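# Move the wooden block from bench onto cart floor

## Task

Pick the wooden block up from the bench and lay it flat on the cart's floor at the handle end, next to the profiles. The drop flap must stay open, and anything already in its finished state must remain so. At the end both grippers must have released everything and be withdrawn from the cart, the robot must be upright and untilted (a fall or lean counts as failure), and no part of it may be touching anything.

## Robot and tools

ROBOT. A Rainbow Robotics RB-Y1: a differential base (two drive wheels, two rear casters), a folding torso, a head with a camera, and two 7-joint arms, each ending in a parallel gripper with a wrist camera in a case that juts sideways. The base is 0.58 m wide, extends 0.10 m in front of the wheel axle and 0.57 m behind it, and sweeps a 0.58 m radius when spinning in place. It cannot move sideways.

FRAMES. All positions are in metres. Base frame: origin on the floor midway between the drive wheels, x forward, y to the left, z up. left_hand and right_hand are printed in this frame as the point between that gripper's pads; fingers point along the hand's -z axis and close along its x axis. Printed hand positions can be off, more so at long reach or under load. base_odometry is relative to where the base started the scene; heading is in radians, positive to the left, range -3.142 to 3.142, and counts wheel slip as travel.

move. One call carries one action plus optional "cameras" (list of head_camera, left_wrist_camera, right_wrist_camera or all; [] for none) and "blocking" (true waits until everything rests; false returns in about 0.5 s while motion continues). An action is "base" and/or "joints" (optionally with "min_time_s" or "contact_limits"), or "target" alone or with "min_time_s", or "contact_limits" alone. Unknown keys make the call invalid; out-of-range values get it refused.
- "base": one velocity command, not a destination: {"x_m_s", "turn_rad_s", "for_s"}. x_m_s is forward speed (m/s, magnitude 0.005 to 0.4, or 0; negative backs up). turn_rad_s is turning rate (rad/s, positive left, magnitude 0.02 to 1.509, or 0). for_s is duration, 0.1 to 5 s. Omitted speeds are 0. Travel is relative to the current spot, roughly speed × for_s; acceleration is 0.4 m/s² (turning 0.5 rad/s²), so it coasts up to 1 s (turns 3.1 s) after. If |x_m_s| + 0.27·|turn_rad_s| exceeds 0.4 both are scaled down.
- "joints": a single object keyed by joint name, values are absolute targets. Torso: torso_squat_rad 0 to 1.2 (lowers chest), torso_shift_rad -0.3 to 0.6 (hips forward), torso_pitch_rad -0.2 to 1.4 (bow forward), torso_yaw_rad -1.5 to 1.5 (left positive; raise both arms outward 0.2 rad first). Combined torso rules: squat+shift ≤ 1.52; squat−shift+pitch ≤ 1.57; shift+0.5·pitch−0.4·squat ≤ 0.7; shift+0.3·pitch−0.5·squat ≤ 0.39. Each arm (prefix left_ or right_): shoulder_pitch_rad ±2.356 (negative swings forward/up), shoulder_roll_rad (left 0 to 3.141, right -3.141 to 0; away from the body lifts outward), shoulder_yaw_rad ±2.094, elbow_rad -2.617 to 0.01 (negative bends), forearm_roll_rad ±3.141, wrist_pitch_rad -1.57 to 1.919, hand_roll_rad ±2.705, gripper_m 0 to 0.1 (pad gap in metres). Head: head_pan_rad ±0.523, head_tilt_rad -0.35 to 1.57 (positive looks down).
- "target": absolute pose for one hand: side ("left"/"right"), x, y, z in metres in the base frame (-3 to 3), quat_wxyz in the printed format. It is solved once into joint angles and the hand travels a curved path; break long moves into short steps. Status: "reached" (within 10 mm and 2°), "short" with the error, or "refused" with a reason.
- "min_time_s": 0.1 to 8 s, the minimum duration of arm, head and torso motions.
- "contact_limits": per gripper current cap in mA, 200 to 672.5 (default 672.5), persists until changed; lower grip force.

wait: seconds 0 to 10, plus cameras; returns state. stop: brakes all running motions. zoom_image: camera plus region [x0,y0,x1,y1] in pixels, at most 504×504; head_camera is 896×504, wrist cameras 644×364. read_manual: licence text only. finished_scene: scene number (1 or 2); ends the scene irrevocably.

RESULTS. "move" reads done or the worst status. Per-motion words: done, moving, off_target (rested away from target, maybe still pushing), stopped, not_followed (collision check withheld an arm; result says "joint command not followed"), time_out, contact_stop (torso only), limit_stop_at_<name> (built-in guard, e.g. own_body_*), torque_fault, limit_stop_at_motor_heat. An unplanned stop or a refusal cancels the remaining move/wait/finished_scene calls in that reply. on_its_own lists things the robot did unasked. lidar_m: 12 distances in 30° sectors counter-clockwise from straight ahead, seen at 0.23 m height, "-" for nothing. wheel_motors_off 1 means wheels are disabled. motor_effort: wheel load in percent; rest values beyond about 30 suggest pushing on something. Joint torques, external torques, wrist force/torque (uncalibrated, offsets up to 16 N) and motor temperatures are also printed.

GRIPPING. Command an opening at least 0.005 m narrower than the object to grip it; off_target or done are both normal while holding.

AVOID. Arms striking or squeezing each other (grippers and cameras included) — this can end the scene; shoulder roll about 0.5 rad outward keeps hands apart. Contact torque reaching a joint's limit (shoulders 65.8, elbows 33.8, wrist joints 23.5 N m) causes a 10 s full stop. Motors above 80 °C lock an arm; avoid long stretched holds. The base does not stop at furniture, and the body catching under a table can tip the robot. Heavy loads far forward or hard braking while driving forward can topple it. Do not drop the block, release it while moving, slam or shove things.

Each tool is called after "Request:" as name([rows], argument=value, ...), one row to a line, values as JSON.

## Session

Request:
move(joints={"head_tilt_rad": 0.7})

Scene clock: 0.83 s.
Joint torques (N m): left_arm=[-1.43 -0.58 0.85 -0.67 -0.1 -0.67 -0.17] | right_arm=[-3.25 -0.62 -0.85 -1.51 0.02 -0.64 0.04]
External joint torques (N m): left_arm=[-0.05 -0.73 0.84 -0.12 -0.1 -0.24 -0.16] | right_arm=[0.35 0.5 -0.81 0.12 -0.05 -0.04 0.02]
Motor temperatures (°C): left_arm=[30 28 32 36 34 33 38] | right_arm=[34 30 32 30 35 36 34]
Wrist force (N): left_arm=[-0.7 1.0 -7.0] | right_arm=[-2.7 1.0 -4.9]
Wrist torque (N m): left_arm=[-0.24 0.04 0.07] | right_arm=[-0.09 -0.11 -0.08]
Wrist force, peak (N): left_arm=[0.1 1.6 -7.9] | right_arm=[-2.9 0.8 -5.4]
move: done
base_odometry: x=+0.000 y=+0.000 heading=+0.000
lidar_m: 0.74 1.02 1.56 4.57 1.51 1.08 1.03 1.08 1.44 3.61 1.09 0.78
base_status: not commanded
joint_positions: torso_squat_rad=+0.350 torso_shift_rad=+0.000 torso_pitch_rad=+0.000 torso_yaw_rad=+0.000 left_shoulder_pitch_rad=+0.037 left_shoulder_roll_rad=+0.004 left_shoulder_yaw_rad=-0.043 left_elbow_rad=-0.196 left_forearm_roll_rad=-0.014 left_wrist_pitch_rad=+0.002 left_hand_roll_rad=+0.027 left_gripper_m=+0.099 right_shoulder_pitch_rad=-0.040 right_shoulder_roll_rad=-0.021 right_shoulder_yaw_rad=-0.018 right_elbow_rad=-0.235 right_forearm_roll_rad=+0.049 right_wrist_pitch_rad=-0.014 right_hand_roll_rad=+0.035 right_gripper_m=+0.099 head_pan_rad=+0.000 head_tilt_rad=+0.700
joint_status: all done
wheel_motors_off: 0
motor_effort: left_wheel=+0(1) right_wheel=+0(2)
chest: x=-0.2280 y=+0.0001 z=+1.2475 quat_wxyz=(+1.000, +0.000, +0.000, +0.000) (m; base frame)
left_hand: x=-0.1598 y=+0.2200 z=+0.5653 quat_wxyz=(+0.997, +0.000, -0.079, -0.009) (m; base frame)
right_hand: x=-0.0823 y=-0.2360 z=+0.5770 quat_wxyz=(+0.989, -0.016, -0.142, +0.041) (m; base frame)
pictures: head_camera, left_wrist_camera, right_wrist_camera
camera_calibration:
head_camera: T_world_to_cam=[[-0.00129999, -0.999504, -0.0314624, 0.0444858], [-0.599497, 0.0259607, -0.799956, 1.08611], [0.800376, 0.0178217, -0.599233, 0.97739], [0, 0, 0, 1]] pos_world=[-0.131105, -0.00115113, 1.45592]
left_wrist_camera: T_world_to_cam=[[0.988724, 0.00955725, 0.149443, 0.0708295], [-0.0605519, -0.88722, 0.457355, -0.0439141], [0.13696, -0.461247, -0.876637, 0.69141], [0, 0, 0, 1]] pos_world=[-0.167385, 0.279272, 0.615616]
right_wrist_camera: T_world_to_cam=[[-0.945892, -0.11441, -0.303643, 0.0691098], [-0.245093, 0.865166, 0.437513, -0.0414065], [0.212646, 0.488261, -0.846394, 0.69334], [0, 0, 0, 1]] pos_world=[-0.0922137, -0.2948, 0.62594]

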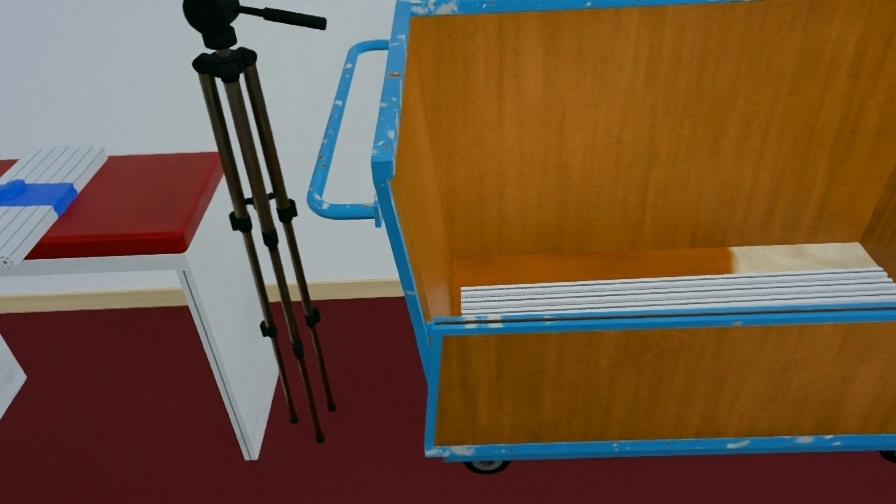

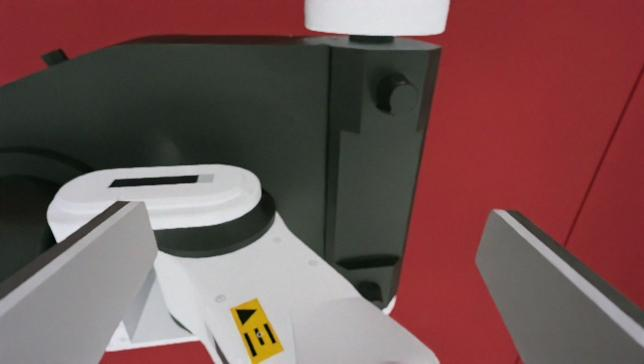

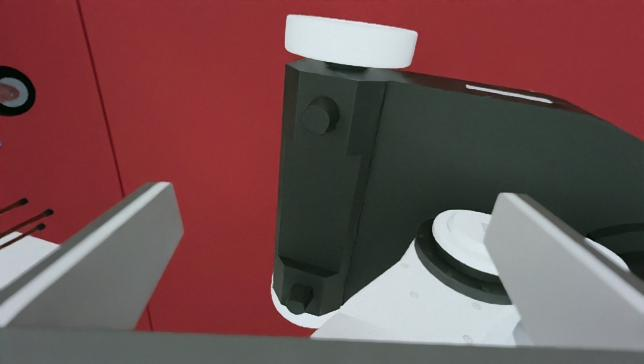

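Request:
move(joints={"head_pan_rad": 0.52, "head_tilt_rad": 0.6}, cameras=["head_camera"])

Request:
move(joints={"head_pan_rad": -0.52, "head_tilt_rad": 0.6}, cameras=["head_camera"])

Scene clock: 2.60 s.
Joint torques (N m): left_arm=[-1.94 -0.97 0.61 -0.55 -0.1 -0.71 -0.08] | right_arm=[-3.22 -0.61 -0.64 -1.28 -0.04 -0.52 0.09]
External joint torques (N m): left_arm=[-0.56 -1.12 0.6 0.01 -0.1 -0.29 -0.07] | right_arm=[0.38 0.5 -0.6 0.35 -0.1 0.07 0.08]
Motor temperatures (°C): left_arm=[30 28 32 36 34 33 38] | right_arm=[34 30 32 30 35 36 34]
Wrist force (N): left_arm=[0.1 1.3 -7.6] | right_arm=[-2.3 0.8 -5.3]
Wrist torque (N m): left_arm=[-0.28 0.15 0.09] | right_arm=[-0.06 -0.08 -0.09]
Wrist force, peak (N): left_arm=[-0.7 1.3 -8.3] | right_arm=[-2.9 1.1 -5.5]
move: done
base_odometry: x=+0.000 y=+0.000 heading=+0.000
lidar_m: 0.74 1.04 1.57 4.55 1.53 1.08 1.01 1.08 1.45 3.61 1.10 0.78
base_status: not commanded
joint_positions: torso_squat_rad=+0.350 torso_shift_rad=+0.000 torso_pitch_rad=+0.000 torso_yaw_rad=+0.000 left_shoulder_pitch_rad=+0.037 left_shoulder_roll_rad=+0.004 left_shoulder_yaw_rad=-0.043 left_elbow_rad=-0.196 left_forearm_roll_rad=-0.014 left_wrist_pitch_rad=+0.002 left_hand_roll_rad=+0.027 left_gripper_m=+0.099 right_shoulder_pitch_rad=-0.040 right_shoulder_roll_rad=-0.021 right_shoulder_yaw_rad=-0.018 right_elbow_rad=-0.235 right_forearm_roll_rad=+0.049 right_wrist_pitch_rad=-0.014 right_hand_roll_rad=+0.035 right_gripper_m=+0.099 head_pan_rad=+0.520 head_tilt_rad=+0.600
joint_status: all done
wheel_motors_off: 0
motor_effort: left_wheel=+1(1) right_wheel=+0(2)
chest: x=-0.2280 y=+0.0001 z=+1.2475 quat_wxyz=(+1.000, +0.000, +0.000, +0.000) (m; base frame)
left_hand: x=-0.1598 y=+0.2200 z=+0.5653 quat_wxyz=(+0.997, +0.000, -0.079, -0.009) (m; base frame)
right_hand: x=-0.0823 y=-0.2360 z=+0.5770 quat_wxyz=(+0.989, -0.016, -0.142, +0.041) (m; base frame)
pictures: head_camera
camera_calibration:
head_camera: T_world_to_cam=[[0.498213, -0.866484, -0.0314502, 0.14729], [-0.461322, -0.234191, -0.855767, 1.19539], [0.734143, 0.440863, -0.516405, 0.843793], [0, 0, 0, 1]] pos_world=[-0.141388, 0.0355768, 1.46335]

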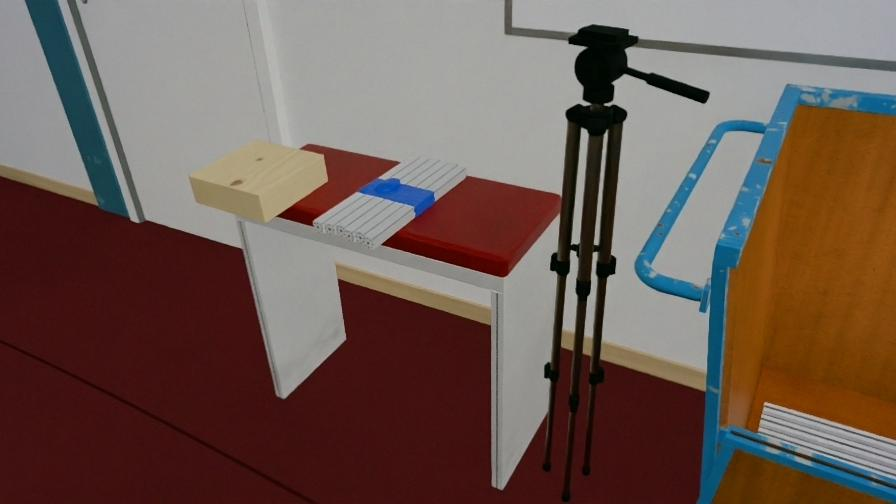

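Scene clock: 3.97 s.
Joint torques (N m): left_arm=[-1.75 -0.61 0.8 -0.57 -0.11 -0.71 0.01] | right_arm=[-3.72 -0.32 -0.62 -1.33 0.01 -0.47 -0.09]
External joint torques (N m): left_arm=[-0.37 -0.75 0.79 -0.01 -0.11 -0.28 0.02] | right_arm=[-0.12 0.8 -0.58 0.3 -0.05 0.13 -0.11]
Motor temperatures (°C): left_arm=[30 28 32 36 34 33 38] | right_arm=[34 30 32 30 35 36 34]
Wrist force (N): left_arm=[-0.7 1.6 -7.8] | right_arm=[-2.3 1.1 -4.3]
Wrist torque (N m): left_arm=[-0.34 0.08 0.08] | right_arm=[-0.12 -0.07 -0.08]
Wrist force, peak (N): left_arm=[-0.2 1.6 -8.0] | right_arm=[-3.1 1.2 -5.0]
move: done
base_odometry: x=+0.000 y=+0.000 heading=+0.000
lidar_m: 0.75 1.03 1.57 4.57 1.51 1.07 1.02 1.08 1.44 3.60 1.10 0.78
base_status: not commanded
joint_positions: torso_squat_rad=+0.350 torso_shift_rad=+0.000 torso_pitch_rad=+0.000 torso_yaw_rad=+0.000 left_shoulder_pitch_rad=+0.037 left_shoulder_roll_rad=+0.004 left_shoulder_yaw_rad=-0.043 left_elbow_rad=-0.196 left_forearm_roll_rad=-0.014 left_wrist_pitch_rad=+0.002 left_hand_roll_rad=+0.027 left_gripper_m=+0.099 right_shoulder_pitch_rad=-0.040 right_shoulder_roll_rad=-0.021 right_shoulder_yaw_rad=-0.018 right_elbow_rad=-0.235 right_forearm_roll_rad=+0.049 right_wrist_pitch_rad=-0.014 right_hand_roll_rad=+0.035 right_gripper_m=+0.099 head_pan_rad=-0.520 head_tilt_rad=+0.600
joint_status: all done
wheel_motors_off: 0
motor_effort: left_wheel=+0(1) right_wheel=+0(2)
chest: x=-0.2280 y=+0.0001 z=+1.2475 quat_wxyz=(+1.000, +0.000, +0.000, +0.000) (m; base frame)
left_hand: x=-0.1598 y=+0.2200 z=+0.5653 quat_wxyz=(+0.997, +0.000, -0.079, -0.009) (m; base frame)
right_hand: x=-0.0823 y=-0.2360 z=+0.5770 quat_wxyz=(+0.989, -0.016, -0.142, +0.041) (m; base frame)
pictures: head_camera
camera_calibration:
head_camera: T_world_to_cam=[[-0.495067, -0.868285, -0.0314512, -0.0572399], [-0.435413, 0.279258, -0.855821, 1.2007], [0.75188, -0.409995, -0.516314, 0.847468], [0, 0, 0, 1]] pos_world=[-0.142731, -0.0375481, 1.46335]

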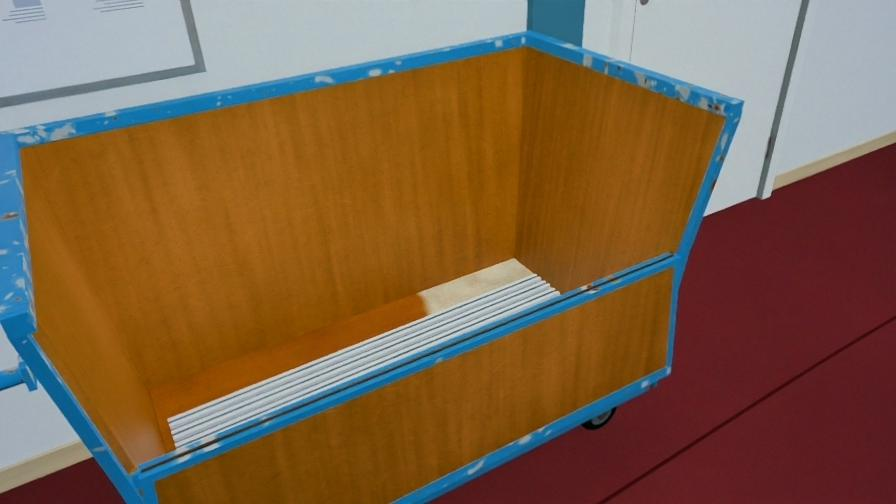

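Request:
move(base={"turn_rad_s": 0.6, "for_s": 2.618}, cameras=[], joints={"head_pan_rad": 0, "head_tilt_rad": 0.7})

Request:
move(base={"x_m_s": 0.4, "for_s": 3.175}, cameras=[])

Request:
move(base={"turn_rad_s": -0.6, "for_s": 2.618}, cameras=["head_camera"])

Scene clock: 24.27 s.
Joint torques (N m): left_arm=[-1.62 -0.77 0.95 -0.42 -0.09 -0.66 -0.13] | right_arm=[-3.78 -0.32 -0.56 -1.5 -0.04 -0.52 -0.07]
External joint torques (N m): left_arm=[-0.24 -0.93 0.94 0.14 -0.09 -0.24 -0.12] | right_arm=[-0.18 0.8 -0.52 0.13 -0.11 0.08 -0.08]
Motor temperatures (°C): left_arm=[30 28 32 35 34 33 38] | right_arm=[34 30 32 30 35 36 34]
Wrist force (N): left_arm=[-0.5 1.6 -7.6] | right_arm=[-2.6 1.2 -4.7]
Wrist torque (N m): left_arm=[-0.37 0.10 0.09] | right_arm=[-0.10 -0.08 -0.10]
Wrist force, peak (N): left_arm=[0.1 1.4 -8.5] | right_arm=[-2.7 1.6 -5.5]
move: done
base_odometry: x=+0.000 y=+0.000 heading=+1.579
lidar_m: 4.23 1.49 1.07 1.02 1.06 1.44 3.82 1.09 0.80 0.76 1.04 1.57
base_status: done (sent for 2.63 of 2.63 s)
joint_positions: torso_squat_rad=+0.350 torso_shift_rad=+0.000 torso_pitch_rad=+0.000 torso_yaw_rad=+0.000 left_shoulder_pitch_rad=+0.037 left_shoulder_roll_rad=+0.004 left_shoulder_yaw_rad=-0.043 left_elbow_rad=-0.196 left_forearm_roll_rad=-0.014 left_wrist_pitch_rad=+0.002 left_hand_roll_rad=+0.027 left_gripper_m=+0.099 right_shoulder_pitch_rad=-0.040 right_shoulder_roll_rad=-0.021 right_shoulder_yaw_rad=-0.018 right_elbow_rad=-0.235 right_forearm_roll_rad=+0.049 right_wrist_pitch_rad=-0.014 right_hand_roll_rad=+0.035 right_gripper_m=+0.099 head_pan_rad=+0.000 head_tilt_rad=+0.700
joint_status: all done
wheel_motors_off: 0
motor_effort: left_wheel=+6(33) right_wheel=+20(51)
chest: x=-0.2280 y=+0.0001 z=+1.2475 quat_wxyz=(+1.000, +0.000, +0.000, +0.000) (m; base frame)
left_hand: x=-0.1598 y=+0.2200 z=+0.5653 quat_wxyz=(+0.997, +0.000, -0.079, -0.009) (m; base frame)
right_hand: x=-0.0823 y=-0.2360 z=+0.5770 quat_wxyz=(+0.989, -0.016, -0.142, +0.041) (m; base frame)
pictures: none
No camera images: "cameras" was empty.

Scene clock: 28.77 s.
Joint torques (N m): left_arm=[-1.21 -0.75 0.6 -0.48 -0.01 -0.62 -0.17] | right_arm=[-3.42 -0.53 -1.17 -1.18 -0.24 -0.56 0.06]
External joint torques (N m): left_arm=[0.16 -0.91 0.59 0.07 -0.02 -0.19 -0.16] | right_arm=[0.17 0.58 -1.13 0.45 -0.3 0.03 0.05]
Motor temperatures (°C): left_arm=[30 28 32 35 34 33 37] | right_arm=[34 30 32 30 35 36 34]
Wrist force (N): left_arm=[-0.5 0.9 -7.3] | right_arm=[-2.8 0.9 -4.8]
Wrist torque (N m): left_arm=[-0.30 0.07 0.12] | right_arm=[-0.06 -0.15 -0.09]
Wrist force, peak (N): left_arm=[-0.1 1.9 -8.3] | right_arm=[-3.3 0.7 -5.2]
move: done
base_odometry: x=-0.012 y=+1.267 heading=+1.581
lidar_m: 4.29 1.51 1.08 1.04 1.08 1.48 3.93 1.40 1.16 0.91 1.53 2.10
base_status: done (sent for 3.17 of 3.17 s)
joint_positions: torso_squat_rad=+0.350 torso_shift_rad=+0.000 torso_pitch_rad=+0.000 torso_yaw_rad=+0.000 left_shoulder_pitch_rad=+0.037 left_shoulder_roll_rad=+0.004 left_shoulder_yaw_rad=-0.043 left_elbow_rad=-0.196 left_forearm_roll_rad=-0.014 left_wrist_pitch_rad=+0.002 left_hand_roll_rad=+0.027 left_gripper_m=+0.099 right_shoulder_pitch_rad=-0.040 right_shoulder_roll_rad=-0.021 right_shoulder_yaw_rad=-0.018 right_elbow_rad=-0.235 right_forearm_roll_rad=+0.049 right_wrist_pitch_rad=-0.014 right_hand_roll_rad=+0.035 right_gripper_m=+0.099 head_pan_rad=+0.000 head_tilt_rad=+0.700
joint_status: not commanded
wheel_motors_off: 0
motor_effort: left_wheel=+17(48) right_wheel=-15(47)
chest: x=-0.2280 y=+0.0001 z=+1.2475 quat_wxyz=(+1.000, +0.000, +0.000, +0.000) (m; base frame)
left_hand: x=-0.1597 y=+0.2200 z=+0.5653 quat_wxyz=(+0.997, +0.000, -0.079, -0.009) (m; base frame)
right_hand: x=-0.0823 y=-0.2360 z=+0.5770 quat_wxyz=(+0.989, -0.016, -0.142, +0.041) (m; base frame)
pictures: none
No camera images: "cameras" was empty.

Scene clock: 32.97 s.
Joint torques (N m): left_arm=[-1.47 -0.71 0.84 -0.55 -0.04 -0.66 0.13] | right_arm=[-3.01 -0.65 -0.41 -1.25 0.03 -0.5 0.1]
External joint torques (N m): left_arm=[-0.09 -0.85 0.83 0 -0.04 -0.24 0.14] | right_arm=[0.59 0.47 -0.37 0.39 -0.03 0.1 0.08]
Motor temperatures (°C): left_arm=[30 28 32 35 34 33 37] | right_arm=[34 30 32 30 35 36 34]
Wrist force (N): left_arm=[0.1 1.0 -7.5] | right_arm=[-2.2 1.1 -4.9]
Wrist torque (N m): left_arm=[-0.26 0.18 0.09] | right_arm=[-0.11 -0.06 -0.10]
Wrist force, peak (N): left_arm=[-0.5 1.7 -8.1] | right_arm=[-3.3 1.3 -4.9]
move: done
base_odometry: x=-0.012 y=+1.266 heading=+0.001
lidar_m: 0.90 1.53 2.08 4.34 1.53 1.08 1.04 1.09 1.46 3.65 1.39 1.15
base_status: done (sent for 2.63 of 2.63 s)
joint_positions: torso_squat_rad=+0.350 torso_shift_rad=+0.000 torso_pitch_rad=+0.000 torso_yaw_rad=+0.000 left_shoulder_pitch_rad=+0.037 left_shoulder_roll_rad=+0.004 left_shoulder_yaw_rad=-0.043 left_elbow_rad=-0.196 left_forearm_roll_rad=-0.014 left_wrist_pitch_rad=+0.002 left_hand_roll_rad=+0.027 left_gripper_m=+0.099 right_shoulder_pitch_rad=-0.040 right_shoulder_roll_rad=-0.021 right_shoulder_yaw_rad=-0.018 right_elbow_rad=-0.235 right_forearm_roll_rad=+0.049 right_wrist_pitch_rad=-0.014 right_hand_roll_rad=+0.035 right_gripper_m=+0.099 head_pan_rad=+0.000 head_tilt_rad=+0.700
joint_status: not commanded
wheel_motors_off: 0
motor_effort: left_wheel=+23(46) right_wheel=+2(51)
chest: x=-0.2280 y=+0.0001 z=+1.2475 quat_wxyz=(+1.000, +0.000, +0.000, +0.000) (m; base frame)
left_hand: x=-0.1597 y=+0.2200 z=+0.5653 quat_wxyz=(+0.997, +0.000, -0.079, -0.009) (m; base frame)
right_hand: x=-0.0823 y=-0.2359 z=+0.5770 quat_wxyz=(+0.989, -0.016, -0.142, +0.041) (m; base frame)
pictures: head_camera
camera_calibration:
head_camera: T_world_to_cam=[[-0.00130483, -0.999504, -0.0314619, 0.0443844], [-0.59956, 0.0259618, -0.799908, 1.08603], [0.800329, 0.0178195, -0.599297, 0.977478], [0, 0, 0, 1]] pos_world=[-0.131105, -0.00125112, 1.45592]

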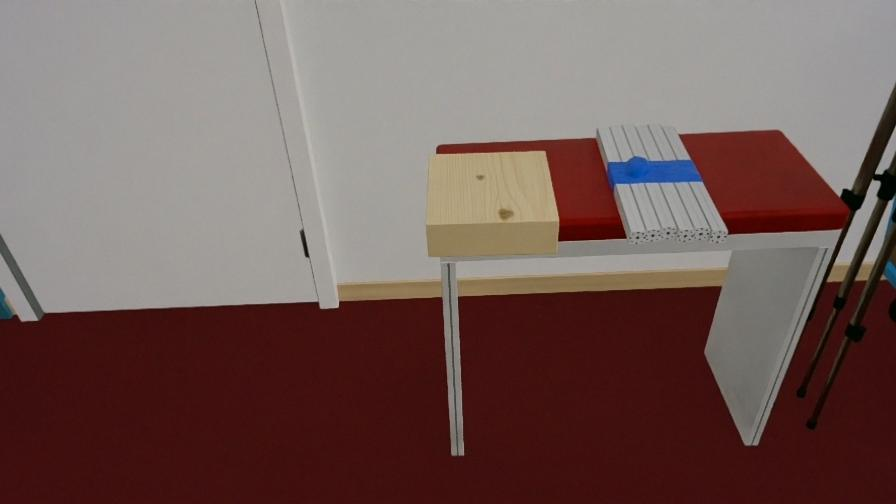

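Request:
zoom_image(camera="head_camera", region=[400, 130, 600, 290])

Scaled by 2.520 from the camera's 896x504 image, which has a finer 1280x720 frame.

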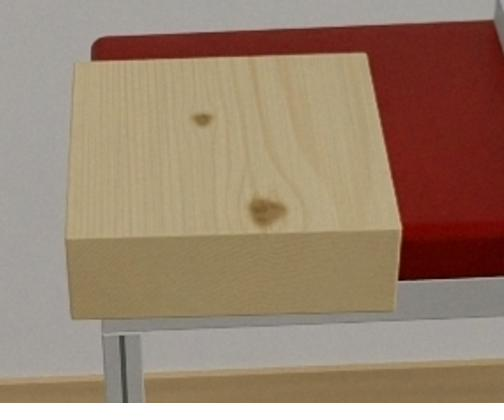

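Request:
move(joints={"torso_squat_rad": 0.8, "torso_pitch_rad": 0.3, "head_tilt_rad": 0.5, "right_elbow_rad": -1.5, "left_elbow_rad": -1.5, "right_shoulder_roll_rad": -0.2, "left_shoulder_roll_rad": 0.2}, cameras=["head_camera"])

Request:
move(target={"side": "right", "x": 0.34, "y": -0.057, "z": 0.75, "quat_wxyz": [0.7071, 0, -0.7071, 0]}, min_time_s=2)

Scene clock: 58.90 s.
Joint torques (N m): left_arm=[-3.96 2.5 2.57 -8.76 -0.02 -2.09 -0.11] | right_arm=[-4.95 -4.86 -2.49 -9.9 0.06 -1.67 -0.04]
External joint torques (N m): left_arm=[0.3 -1 0.35 0.44 -0.06 -0.26 -0.06] | right_arm=[0.4 -0.43 -0.12 -0.81 -0.14 0.11 -0.08]
Motor temperatures (°C): left_arm=[30 28 32 36 34 33 37] | right_arm=[34 30 32 30 35 36 34]
Wrist force (N): left_arm=[-5.6 0.3 -4.3] | right_arm=[-6.7 2.5 -0.6]
Wrist torque (N m): left_arm=[-0.22 -0.26 0.15] | right_arm=[-0.23 -0.36 -0.13]
Wrist force, peak (N): left_arm=[-0.2 2.0 -8.4] | right_arm=[-7.3 2.6 -1.1]
move: done
base_odometry: x=-0.012 y=+1.266 heading=+0.001
lidar_m: 0.90 1.54 2.09 4.32 1.52 1.09 1.04 1.09 1.45 3.68 1.41 1.15
base_status: not commanded
joint_positions: torso_squat_rad=+0.800 torso_shift_rad=+0.000 torso_pitch_rad=+0.300 torso_yaw_rad=+0.000 left_shoulder_pitch_rad=+0.037 left_shoulder_roll_rad=+0.200 left_shoulder_yaw_rad=-0.043 left_elbow_rad=-1.500 left_forearm_roll_rad=-0.014 left_wrist_pitch_rad=+0.002 left_hand_roll_rad=+0.027 left_gripper_m=+0.099 right_shoulder_pitch_rad=-0.040 right_shoulder_roll_rad=-0.200 right_shoulder_yaw_rad=-0.018 right_elbow_rad=-1.500 right_forearm_roll_rad=+0.049 right_wrist_pitch_rad=-0.014 right_hand_roll_rad=+0.035 right_gripper_m=+0.099 head_pan_rad=+0.000 head_tilt_rad=+0.500
joint_status: all done
wheel_motors_off: 0
motor_effort: left_wheel=+20(26) right_wheel=+2(7)
chest: x=-0.1365 y=+0.0001 z=+1.0638 quat_wxyz=(+0.989, +0.000, +0.149, +0.000) (m; base frame)
left_hand: x=+0.2602 y=+0.2725 z=+0.6512 quat_wxyz=(+0.833, +0.045, -0.545, -0.083) (m; base frame)
right_hand: x=+0.2992 y=-0.2891 z=+0.6882 quat_wxyz=(+0.802, -0.089, -0.581, +0.110) (m; base frame)
pictures: head_camera
camera_calibration:
head_camera: T_world_to_cam=[[-0.00450802, -0.999502, -0.031246, 0.037871], [-0.676396, 0.0260617, -0.736077, 0.932419], [0.736524, 0.0178164, -0.676176, 0.830833], [0, 0, 0, 1]] pos_world=[0.0189263, -0.00125081, 1.24931]

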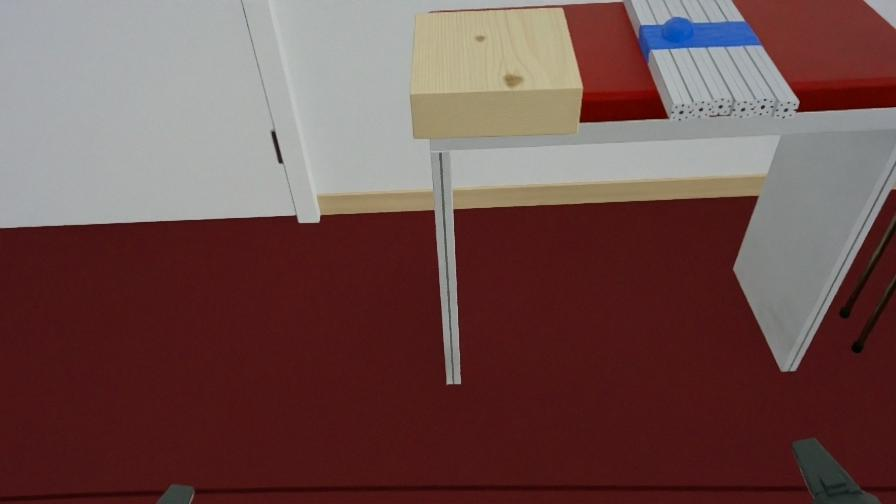

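Scene clock: 61.23 s.
Joint torques (N m): left_arm=[-3.97 2.46 2.97 -8.76 -0.07 -2.05 0.06] | right_arm=[-10.99 5.94 0.15 -8.68 1.1 -1.09 0.09]
External joint torques (N m): left_arm=[0.3 -1.04 0.76 0.44 -0.11 -0.22 0.1] | right_arm=[-1.05 1.85 0.19 0.1 -0.12 -0.08 0.03]
Motor temperatures (°C): left_arm=[30 28 32 36 34 33 37] | right_arm=[34 30 32 30 35 36 34]
Wrist force (N): left_arm=[-5.3 0.3 -4.3] | right_arm=[-7.2 0.7 1.4]
Wrist torque (N m): left_arm=[-0.26 -0.20 0.15] | right_arm=[-0.13 -0.37 -0.11]
Wrist force, peak (N): left_arm=[-5.7 0.2 -4.5] | right_arm=[-7.6 1.0 1.6]
move: done
base_odometry: x=-0.012 y=+1.266 heading=+0.001
lidar_m: 0.89 1.54 2.08 4.34 1.53 1.09 1.04 1.08 1.44 3.65 1.40 1.15
base_status: not commanded
joint_positions: torso_squat_rad=+0.800 torso_shift_rad=+0.000 torso_pitch_rad=+0.300 torso_yaw_rad=+0.000 left_shoulder_pitch_rad=+0.037 left_shoulder_roll_rad=+0.200 left_shoulder_yaw_rad=-0.043 left_elbow_rad=-1.500 left_forearm_roll_rad=-0.014 left_wrist_pitch_rad=+0.002 left_hand_roll_rad=+0.027 left_gripper_m=+0.099 right_shoulder_pitch_rad=-0.371 right_shoulder_roll_rad=+0.000 right_shoulder_yaw_rad=+0.522 right_elbow_rad=-1.170 right_forearm_roll_rad=-1.152 right_wrist_pitch_rad=-0.718 right_hand_roll_rad=+1.023 right_gripper_m=+0.099 head_pan_rad=+0.000 head_tilt_rad=+0.500
joint_status: all done
wheel_motors_off: 0
motor_effort: left_wheel=+20(21) right_wheel=+3(4)
chest: x=-0.1365 y=+0.0001 z=+1.0638 quat_wxyz=(+0.989, +0.000, +0.149, +0.000) (m; base frame)
left_hand: x=+0.2602 y=+0.2725 z=+0.6512 quat_wxyz=(+0.833, +0.045, -0.545, -0.083) (m; base frame)
right_hand: x=+0.3399 y=-0.0573 z=+0.7496 quat_wxyz=(+0.707, +0.001, -0.707, +0.001) (m; base frame)
right_hand_status: reached (checked arc, planned for 2.0 s): 1 mm and 0.1 deg off.
pictures: head_camera, left_wrist_camera, right_wrist_camera
camera_calibration:
head_camera: T_world_to_cam=[[-0.00450802, -0.999502, -0.031246, 0.037871], [-0.676396, 0.0260617, -0.736077, 0.932419], [0.736524, 0.0178164, -0.676176, 0.830833], [0, 0, 0, 1]] pos_world=[0.0189263, -0.00125081, 1.24931]
left_wrist_camera: T_world_to_cam=[[0.403485, -0.160505, 0.900799, -0.648372], [-0.488311, -0.870346, 0.0636447, 0.351841], [0.773791, -0.465549, -0.429548, 0.27769], [0, 0, 0, 1]] pos_world=[0.218542, 0.331435, 0.680941]
right_wrist_camera: T_world_to_cam=[[0.0266201, -0.029031, -0.999224, 0.73701], [-0.508598, 0.860141, -0.0385396, 0.278074], [0.860593, 0.509229, 0.00813197, -0.197269], [0, 0, 0, 1]] pos_world=[0.291577, -0.117331, 0.748759]

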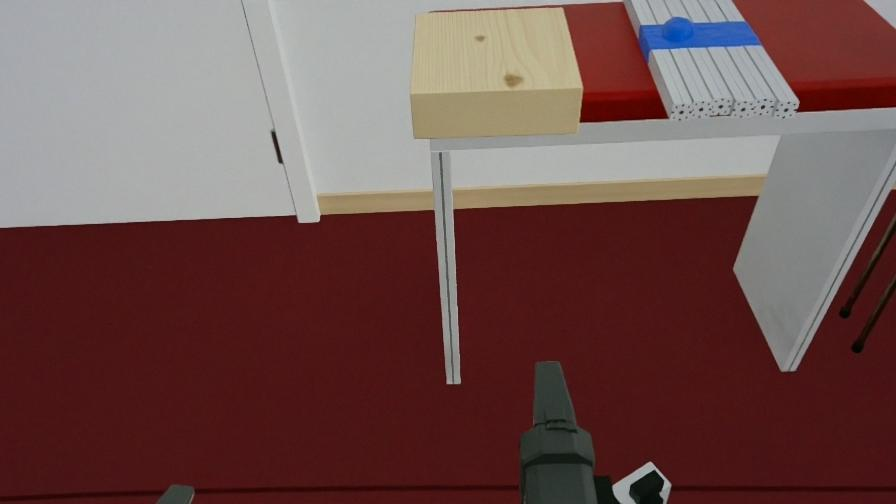

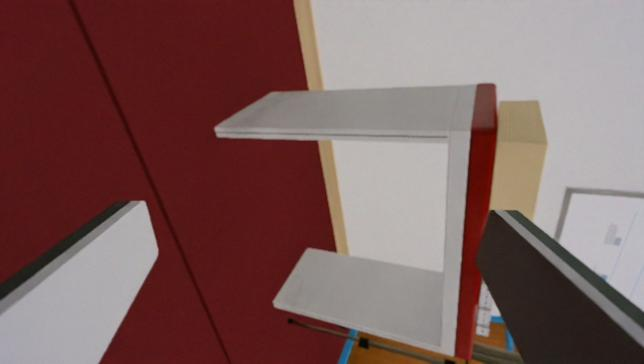

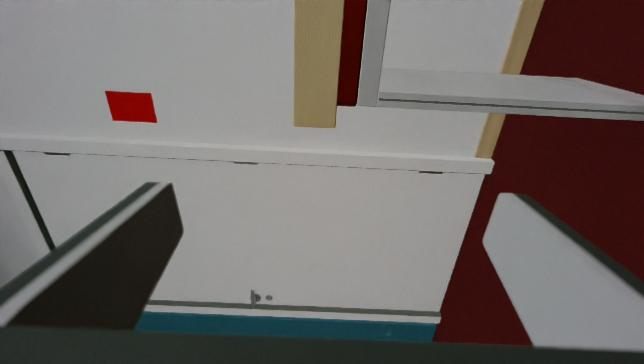

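Request:
move(base={"x_m_s": 0.2, "for_s": 1.3}, cameras=[])

Request:
move(target={"side": "right", "x": 0.34, "y": -0.045, "z": 0.765, "quat_wxyz": [0.7071, 0, -0.7071, 0]})

Scene clock: 69.30 s.
Joint torques (N m): left_arm=[-3.68 2.53 2.62 -8.57 0.01 -2.01 -0.09] | right_arm=[-10.2 5.58 0.14 -9.22 1.09 -1.16 0.08]
External joint torques (N m): left_arm=[0.59 -0.96 0.4 0.63 -0.03 -0.18 -0.04] | right_arm=[-0.26 1.49 0.18 -0.44 -0.13 -0.16 0.03]
Motor temperatures (°C): left_arm=[30 28 32 36 34 33 37] | right_arm=[34 30 32 30 35 36 34]
Wrist force (N): left_arm=[-4.6 0.7 -3.7] | right_arm=[-7.3 0.2 1.1]
Wrist torque (N m): left_arm=[-0.27 -0.08 0.21] | right_arm=[-0.06 -0.37 -0.08]
Wrist force, peak (N): left_arm=[-6.0 -0.1 -4.3] | right_arm=[-7.8 1.0 1.7]
move: done
base_odometry: x=+0.248 y=+1.267 heading=+0.001
lidar_m: 0.65 1.28 1.72 4.34 1.89 1.36 1.29 1.35 1.82 2.13 0.96 0.96
base_status: done (sent for 1.3 of 1.3 s)
joint_positions: torso_squat_rad=+0.800 torso_shift_rad=+0.000 torso_pitch_rad=+0.300 torso_yaw_rad=+0.000 left_shoulder_pitch_rad=+0.037 left_shoulder_roll_rad=+0.200 left_shoulder_yaw_rad=-0.043 left_elbow_rad=-1.500 left_forearm_roll_rad=-0.014 left_wrist_pitch_rad=+0.002 left_hand_roll_rad=+0.027 left_gripper_m=+0.099 right_shoulder_pitch_rad=-0.371 right_shoulder_roll_rad=+0.000 right_shoulder_yaw_rad=+0.522 right_elbow_rad=-1.170 right_forearm_roll_rad=-1.152 right_wrist_pitch_rad=-0.718 right_hand_roll_rad=+1.023 right_gripper_m=+0.099 head_pan_rad=+0.000 head_tilt_rad=+0.500
joint_status: not commanded
wheel_motors_off: 0
motor_effort: left_wheel=-5(48) right_wheel=+7(39)
chest: x=-0.1365 y=+0.0001 z=+1.0638 quat_wxyz=(+0.989, +0.000, +0.149, +0.000) (m; base frame)
left_hand: x=+0.2602 y=+0.2725 z=+0.6512 quat_wxyz=(+0.833, +0.045, -0.545, -0.083) (m; base frame)
right_hand: x=+0.3399 y=-0.0572 z=+0.7496 quat_wxyz=(+0.707, +0.001, -0.707, +0.001) (m; base frame)
pictures: none
No camera images: "cameras" was empty.

Scene clock: 69.90 s.
Joint torques (N m): left_arm=[-3.87 2.32 2.96 -8.62 -0.06 -1.95 -0.08] | right_arm=[-9.98 5.54 -0.17 -9.59 1.36 -0.85 -0.27]
External joint torques (N m): left_arm=[0.39 -1.18 0.74 0.58 -0.1 -0.12 -0.03] | right_arm=[0.02 1.05 -0.1 -0.63 0.08 0 -0.32]
Motor temperatures (°C): left_arm=[30 28 32 36 34 33 37] | right_arm=[34 30 32 30 35 36 34]
Wrist force (N): left_arm=[-5.2 -0.5 -4.2] | right_arm=[-7.4 0.6 1.4]
Wrist torque (N m): left_arm=[-0.12 -0.14 0.16] | right_arm=[-0.13 -0.41 -0.11]
Wrist force, peak (N): left_arm=[-6.0 -0.2 -3.5] | right_arm=[-8.9 0.7 1.8]
move: done
base_odometry: x=+0.248 y=+1.267 heading=+0.001
lidar_m: 0.64 1.28 1.71 4.34 1.92 1.36 1.29 1.36 1.82 2.13 0.95 0.95
base_status: not commanded
joint_positions: torso_squat_rad=+0.800 torso_shift_rad=+0.000 torso_pitch_rad=+0.300 torso_yaw_rad=+0.000 left_shoulder_pitch_rad=+0.037 left_shoulder_roll_rad=+0.200 left_shoulder_yaw_rad=-0.043 left_elbow_rad=-1.500 left_forearm_roll_rad=-0.014 left_wrist_pitch_rad=+0.002 left_hand_roll_rad=+0.027 left_gripper_m=+0.099 right_shoulder_pitch_rad=-0.374 right_shoulder_roll_rad=+0.000 right_shoulder_yaw_rad=+0.557 right_elbow_rad=-1.226 right_forearm_roll_rad=-1.231 right_wrist_pitch_rad=-0.726 right_hand_roll_rad=+1.113 right_gripper_m=+0.099 head_pan_rad=+0.000 head_tilt_rad=+0.500
joint_status: all done
wheel_motors_off: 0
motor_effort: left_wheel=-5(6) right_wheel=+7(8)
chest: x=-0.1365 y=+0.0001 z=+1.0638 quat_wxyz=(+0.989, +0.000, +0.149, +0.000) (m; base frame)
left_hand: x=+0.2602 y=+0.2725 z=+0.6512 quat_wxyz=(+0.833, +0.045, -0.545, -0.083) (m; base frame)
right_hand: x=+0.3398 y=-0.0449 z=+0.7642 quat_wxyz=(+0.705, +0.003, -0.709, +0.002) (m; base frame)
right_hand_status: reached (checked arc, planned for 0.3 s): 1 mm and 0.5 deg off.
pictures: head_camera, left_wrist_camera, right_wrist_camera
camera_calibration:
head_camera: T_world_to_cam=[[-0.0045067, -0.999502, -0.0312457, 0.0378705], [-0.676447, 0.0260593, -0.73603, 0.932362], [0.736478, 0.017819, -0.676227, 0.830897], [0, 0, 0, 1]] pos_world=[0.0189263, -0.00125083, 1.24931]
left_wrist_camera: T_world_to_cam=[[0.403485, -0.160505, 0.900799, -0.648372], [-0.488311, -0.870346, 0.0636447, 0.351841], [0.773791, -0.465549, -0.429548, 0.27769], [0, 0, 0, 1]] pos_world=[0.218542, 0.331435, 0.680941]
right_wrist_camera: T_world_to_cam=[[0.031979, -0.0267889, -0.999129, 0.750266], [-0.512005, 0.858078, -0.0393946, 0.269739], [0.858387, 0.512819, 0.0137244, -0.206996], [0, 0, 0, 1]] pos_world=[0.291798, -0.105206, 0.76308]

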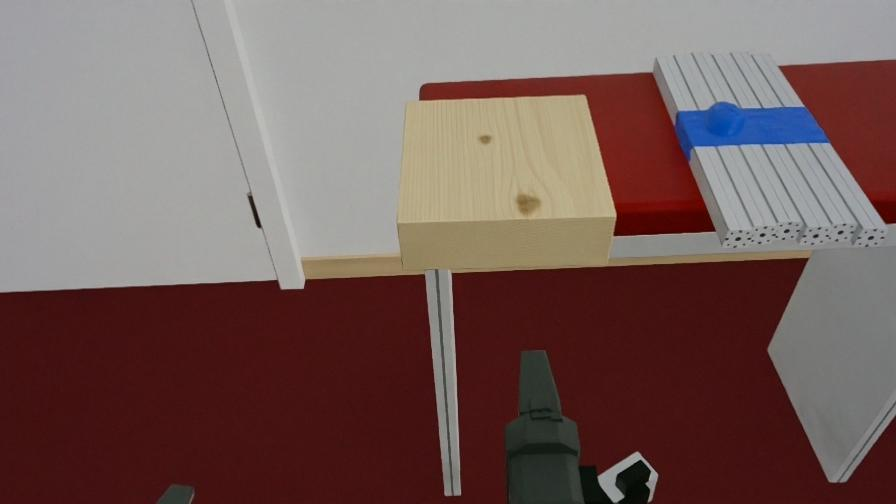

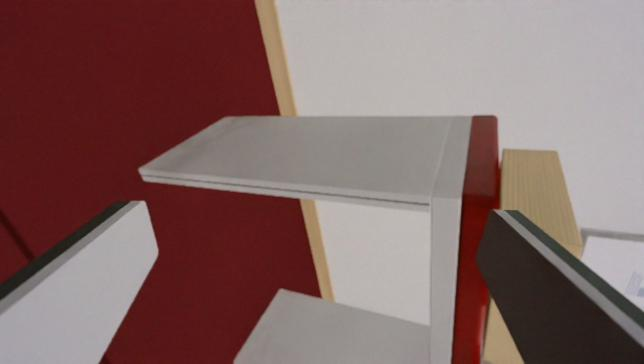

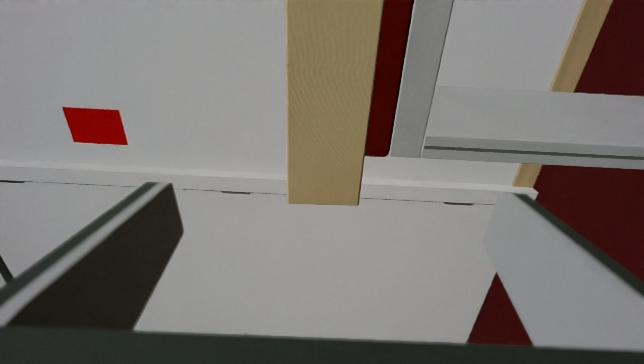

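Request:
move(target={"side": "right", "x": 0.38, "y": -0.05, "z": 0.769, "quat_wxyz": [0.7071, 0, -0.7071, 0]}, cameras=[])

Request:
move(base={"x_m_s": 0.1, "for_s": 1.4})

Scene clock: 75.40 s.
Joint torques (N m): left_arm=[-3.78 2.68 2.75 -8.69 0 -2.09 -0.02] | right_arm=[-12.78 4.71 -1.72 -9.11 0.98 -0.9 -0.12]
External joint torques (N m): left_arm=[0.48 -0.81 0.53 0.51 -0.03 -0.26 0.02] | right_arm=[-0.48 1.15 -1.21 -0.17 -0.25 -0.03 -0.17]
Motor temperatures (°C): left_arm=[30 28 32 36 34 33 37] | right_arm=[34 30 32 30 35 36 34]
Wrist force (N): left_arm=[-4.8 0.7 -4.2] | right_arm=[-7.3 0.0 1.1]
Wrist torque (N m): left_arm=[-0.27 -0.14 0.17] | right_arm=[-0.05 -0.44 -0.08]
Wrist force, peak (N): left_arm=[-5.4 0.1 -5.3] | right_arm=[-8.8 -0.1 1.5]
move: done
base_odometry: x=+0.248 y=+1.267 heading=+0.001
lidar_m: 0.64 1.29 1.72 4.35 1.90 1.36 1.30 1.36 1.83 2.15 0.96 0.94
base_status: not commanded
joint_positions: torso_squat_rad=+0.800 torso_shift_rad=+0.000 torso_pitch_rad=+0.300 torso_yaw_rad=+0.000 left_shoulder_pitch_rad=+0.037 left_shoulder_roll_rad=+0.200 left_shoulder_yaw_rad=-0.043 left_elbow_rad=-1.500 left_forearm_roll_rad=-0.014 left_wrist_pitch_rad=+0.002 left_hand_roll_rad=+0.027 left_gripper_m=+0.099 right_shoulder_pitch_rad=-0.506 right_shoulder_roll_rad=+0.000 right_shoulder_yaw_rad=+0.501 right_elbow_rad=-1.114 right_forearm_roll_rad=-1.281 right_wrist_pitch_rad=-0.696 right_hand_roll_rad=+1.103 right_gripper_m=+0.099 head_pan_rad=+0.000 head_tilt_rad=+0.500
joint_status: all done
wheel_motors_off: 0
motor_effort: left_wheel=-7(7) right_wheel=+8(9)
chest: x=-0.1365 y=+0.0001 z=+1.0638 quat_wxyz=(+0.989, +0.000, +0.149, +0.000) (m; base frame)
left_hand: x=+0.2602 y=+0.2726 z=+0.6511 quat_wxyz=(+0.833, +0.045, -0.545, -0.083) (m; base frame)
right_hand: x=+0.3797 y=-0.0502 z=+0.7694 quat_wxyz=(+0.708, +0.000, -0.707, +0.000) (m; base frame)
right_hand_status: reached (checked arc, planned for 0.4 s): 1 mm and 0.1 deg off.
pictures: none
No camera images: "cameras" was empty.

Scene clock: 77.37 s.
Joint torques (N m): left_arm=[-4.02 2.43 2.79 -8.71 -0.09 -2.03 0.01] | right_arm=[-12.53 4.4 -1.49 -9.35 1.04 -1.03 -0.26]
External joint torques (N m): left_arm=[0.24 -1.07 0.58 0.49 -0.13 -0.2 0.06] | right_arm=[-0.24 0.83 -0.98 -0.41 -0.2 -0.16 -0.31]
Motor temperatures (°C): left_arm=[30 28 32 36 34 33 37] | right_arm=[34 30 32 30 35 36 34]
Wrist force (N): left_arm=[-4.8 0.8 -4.0] | right_arm=[-7.8 0.5 1.0]
Wrist torque (N m): left_arm=[-0.31 -0.07 0.14] | right_arm=[-0.13 -0.50 -0.10]
Wrist force, peak (N): left_arm=[-5.5 0.1 -5.0] | right_arm=[-7.8 0.5 1.0]
move: done
base_odometry: x=+0.388 y=+1.267 heading=+0.000
lidar_m: 0.50 1.15 1.54 3.94 2.12 1.50 1.44 1.51 1.99 1.51 0.85 0.94
base_status: done (sent for 1.4 of 1.4 s)
joint_positions: torso_squat_rad=+0.800 torso_shift_rad=+0.000 torso_pitch_rad=+0.300 torso_yaw_rad=+0.000 left_shoulder_pitch_rad=+0.037 left_shoulder_roll_rad=+0.200 left_shoulder_yaw_rad=-0.043 left_elbow_rad=-1.500 left_forearm_roll_rad=-0.014 left_wrist_pitch_rad=+0.002 left_hand_roll_rad=+0.027 left_gripper_m=+0.099 right_shoulder_pitch_rad=-0.506 right_shoulder_roll_rad=+0.000 right_shoulder_yaw_rad=+0.501 right_elbow_rad=-1.114 right_forearm_roll_rad=-1.281 right_wrist_pitch_rad=-0.696 right_hand_roll_rad=+1.103 right_gripper_m=+0.099 head_pan_rad=+0.000 head_tilt_rad=+0.500
joint_status: not commanded
wheel_motors_off: 0
motor_effort: left_wheel=-8(23) right_wheel=+8(31)
chest: x=-0.1365 y=+0.0001 z=+1.0638 quat_wxyz=(+0.989, +0.000, +0.149, +0.000) (m; base frame)
left_hand: x=+0.2602 y=+0.2726 z=+0.6511 quat_wxyz=(+0.833, +0.045, -0.545, -0.083) (m; base frame)
right_hand: x=+0.3797 y=-0.0503 z=+0.7694 quat_wxyz=(+0.708, +0.000, -0.707, +0.000) (m; base frame)
pictures: head_camera, left_wrist_camera, right_wrist_camera
camera_calibration:
head_camera: T_world_to_cam=[[-0.00443799, -0.999504, -0.0311733, 0.0377784], [-0.676446, 0.0259595, -0.736035, 0.932367], [0.736479, 0.0178205, -0.676226, 0.830896], [0, 0, 0, 1]] pos_world=[0.0189264, -0.00125113, 1.24931]
left_wrist_camera: T_world_to_cam=[[0.40363, -0.160489, 0.900737, -0.648311], [-0.488308, -0.87034, 0.063743, 0.351809], [0.773717, -0.465566, -0.429663, 0.277915], [0, 0, 0, 1]] pos_world=[0.218442, 0.331535, 0.680941]
right_wrist_camera: T_world_to_cam=[[0.0248964, -0.0295823, -0.999252, 0.756669], [-0.507087, 0.861051, -0.0381251, 0.292214], [0.861535, 0.507657, 0.00643627, -0.234384], [0, 0, 0, 1]] pos_world=[0.331269, -0.110241, 0.768753]

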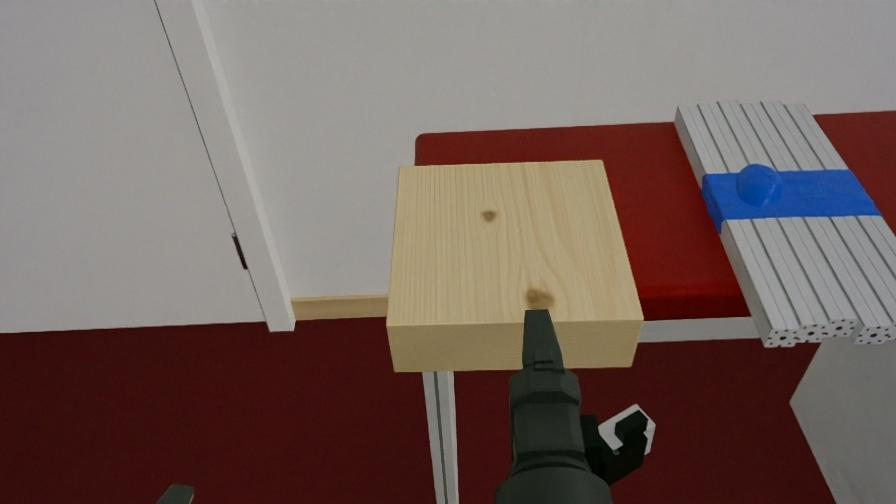

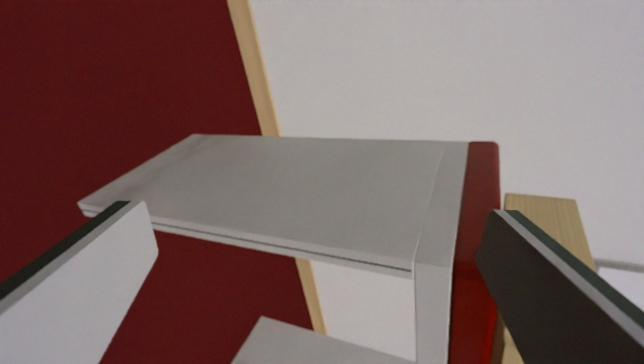

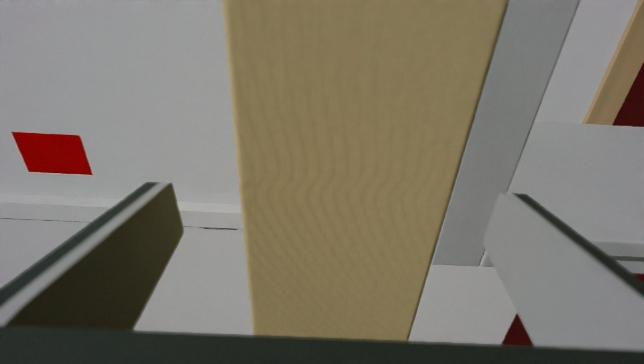

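Request:
move(target={"side": "right", "x": 0.38, "y": -0.05, "z": 0.762, "quat_wxyz": [0.7071, 0, -0.7071, 0]}, cameras=[])

Request:
move(base={"x_m_s": 0.05, "for_s": 1.1}, cameras=["head_camera", "right_wrist_camera"])

Scene clock: 80.83 s.
Joint torques (N m): left_arm=[-4 2.56 2.94 -8.89 -0.07 -2.06 -0.17] | right_arm=[-14.08 3.61 0.03 -9.19 1.22 -1.01 0.04]
External joint torques (N m): left_arm=[0.26 -0.94 0.72 0.31 -0.11 -0.22 -0.13] | right_arm=[-1.65 0.15 0.61 -0.41 -0.02 -0.06 -0.01]
Motor temperatures (°C): left_arm=[30 28 32 36 34 33 37] | right_arm=[34 30 32 30 35 36 34]
Wrist force (N): left_arm=[-4.6 -0.1 -4.1] | right_arm=[-7.9 0.4 1.6]
Wrist torque (N m): left_arm=[-0.16 -0.07 0.18] | right_arm=[-0.08 -0.49 -0.11]
Wrist force, peak (N): left_arm=[-5.6 0.1 -4.9] | right_arm=[-8.5 0.1 1.8]
move: done
base_odometry: x=+0.388 y=+1.267 heading=+0.000
lidar_m: 0.50 1.14 1.53 3.93 2.12 1.52 1.44 1.52 2.00 1.51 0.84 0.95
base_status: not commanded
joint_positions: torso_squat_rad=+0.800 torso_shift_rad=+0.000 torso_pitch_rad=+0.300 torso_yaw_rad=+0.000 left_shoulder_pitch_rad=+0.037 left_shoulder_roll_rad=+0.200 left_shoulder_yaw_rad=-0.043 left_elbow_rad=-1.500 left_forearm_roll_rad=-0.014 left_wrist_pitch_rad=+0.002 left_hand_roll_rad=+0.027 left_gripper_m=+0.099 right_shoulder_pitch_rad=-0.524 right_shoulder_roll_rad=-0.001 right_shoulder_yaw_rad=+0.512 right_elbow_rad=-1.066 right_forearm_roll_rad=-1.264 right_wrist_pitch_rad=-0.717 right_hand_roll_rad=+1.060 right_gripper_m=+0.099 head_pan_rad=+0.000 head_tilt_rad=+0.500
joint_status: all done
wheel_motors_off: 0
motor_effort: left_wheel=-9(9) right_wheel=+8(10)
chest: x=-0.1365 y=+0.0001 z=+1.0638 quat_wxyz=(+0.989, +0.000, +0.149, +0.000) (m; base frame)
left_hand: x=+0.2602 y=+0.2726 z=+0.6511 quat_wxyz=(+0.833, +0.045, -0.545, -0.083) (m; base frame)
right_hand: x=+0.3798 y=-0.0504 z=+0.7622 quat_wxyz=(+0.708, +0.000, -0.706, +0.000) (m; base frame)
right_hand_status: reached (checked arc, planned for 0.3 s): 1 mm and 0.1 deg off.
pictures: none
No camera images: "cameras" was empty.

Scene clock: 82.53 s.
Joint torques (N m): left_arm=[-3.78 2.4 2.82 -8.83 -0.08 -2.02 -0.05] | right_arm=[-13.32 3.82 0.49 -9.29 1.45 -0.95 0.12]
External joint torques (N m): left_arm=[0.48 -1.1 0.6 0.36 -0.12 -0.19 0] | right_arm=[-0.88 0.36 1.07 -0.52 0.21 -0.01 0.07]
Motor temperatures (°C): left_arm=[30 28 32 36 34 33 37] | right_arm=[34 30 32 30 35 36 34]
Wrist force (N): left_arm=[-5.5 0.2 -4.6] | right_arm=[-7.4 0.5 1.4]
Wrist torque (N m): left_arm=[-0.22 -0.23 0.13] | right_arm=[-0.10 -0.44 -0.09]
Wrist force, peak (N): left_arm=[-5.2 0.0 -5.2] | right_arm=[-8.1 0.6 1.5]
move: done
base_odometry: x=+0.443 y=+1.267 heading=+0.000
lidar_m: 0.45 1.09 1.44 3.73 2.22 1.57 1.50 1.56 2.07 1.28 0.83 0.96
base_status: done (sent for 1.1 of 1.1 s)
joint_positions: torso_squat_rad=+0.800 torso_shift_rad=+0.000 torso_pitch_rad=+0.300 torso_yaw_rad=+0.000 left_shoulder_pitch_rad=+0.037 left_shoulder_roll_rad=+0.200 left_shoulder_yaw_rad=-0.043 left_elbow_rad=-1.500 left_forearm_roll_rad=-0.014 left_wrist_pitch_rad=+0.002 left_hand_roll_rad=+0.027 left_gripper_m=+0.099 right_shoulder_pitch_rad=-0.524 right_shoulder_roll_rad=-0.001 right_shoulder_yaw_rad=+0.512 right_elbow_rad=-1.066 right_forearm_roll_rad=-1.264 right_wrist_pitch_rad=-0.717 right_hand_roll_rad=+1.060 right_gripper_m=+0.099 head_pan_rad=+0.000 head_tilt_rad=+0.500
joint_status: not commanded
wheel_motors_off: 0
motor_effort: left_wheel=-7(22) right_wheel=+8(31)
chest: x=-0.1365 y=+0.0001 z=+1.0638 quat_wxyz=(+0.989, +0.000, +0.149, +0.000) (m; base frame)
left_hand: x=+0.2602 y=+0.2726 z=+0.6511 quat_wxyz=(+0.833, +0.045, -0.545, -0.083) (m; base frame)
right_hand: x=+0.3798 y=-0.0504 z=+0.7623 quat_wxyz=(+0.708, +0.000, -0.706, +0.000) (m; base frame)
pictures: head_camera, right_wrist_camera
camera_calibration:
head_camera: T_world_to_cam=[[-0.00443799, -0.999504, -0.0311733, 0.0377784], [-0.676446, 0.0259595, -0.736035, 0.932367], [0.736479, 0.0178205, -0.676226, 0.830896], [0, 0, 0, 1]] pos_world=[0.0189264, -0.00125113, 1.24931]
right_wrist_camera: T_world_to_cam=[[0.023951, -0.029554, -0.999276, 0.7499], [-0.50701, 0.861119, -0.0376201, 0.291676], [0.861607, 0.507544, 0.0056405, -0.2338], [0, 0, 0, 1]] pos_world=[0.331366, -0.110341, 0.761649]

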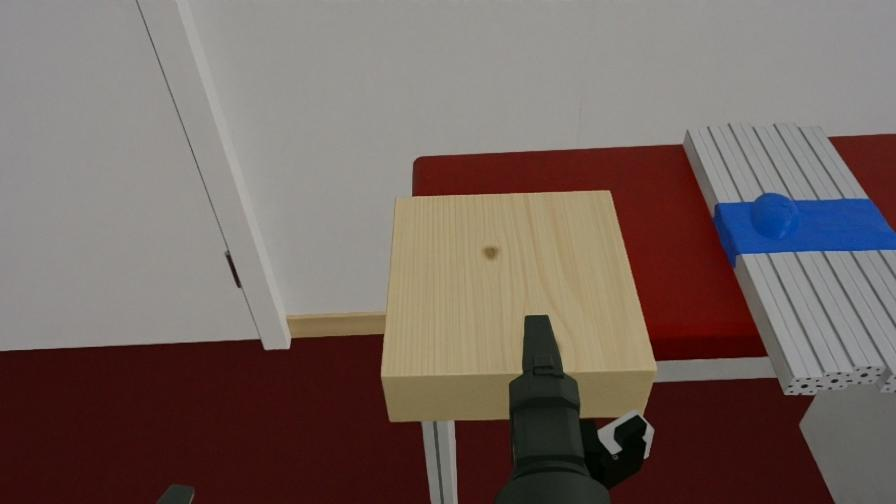

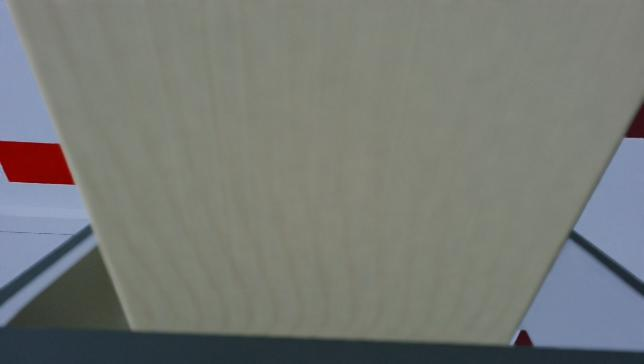

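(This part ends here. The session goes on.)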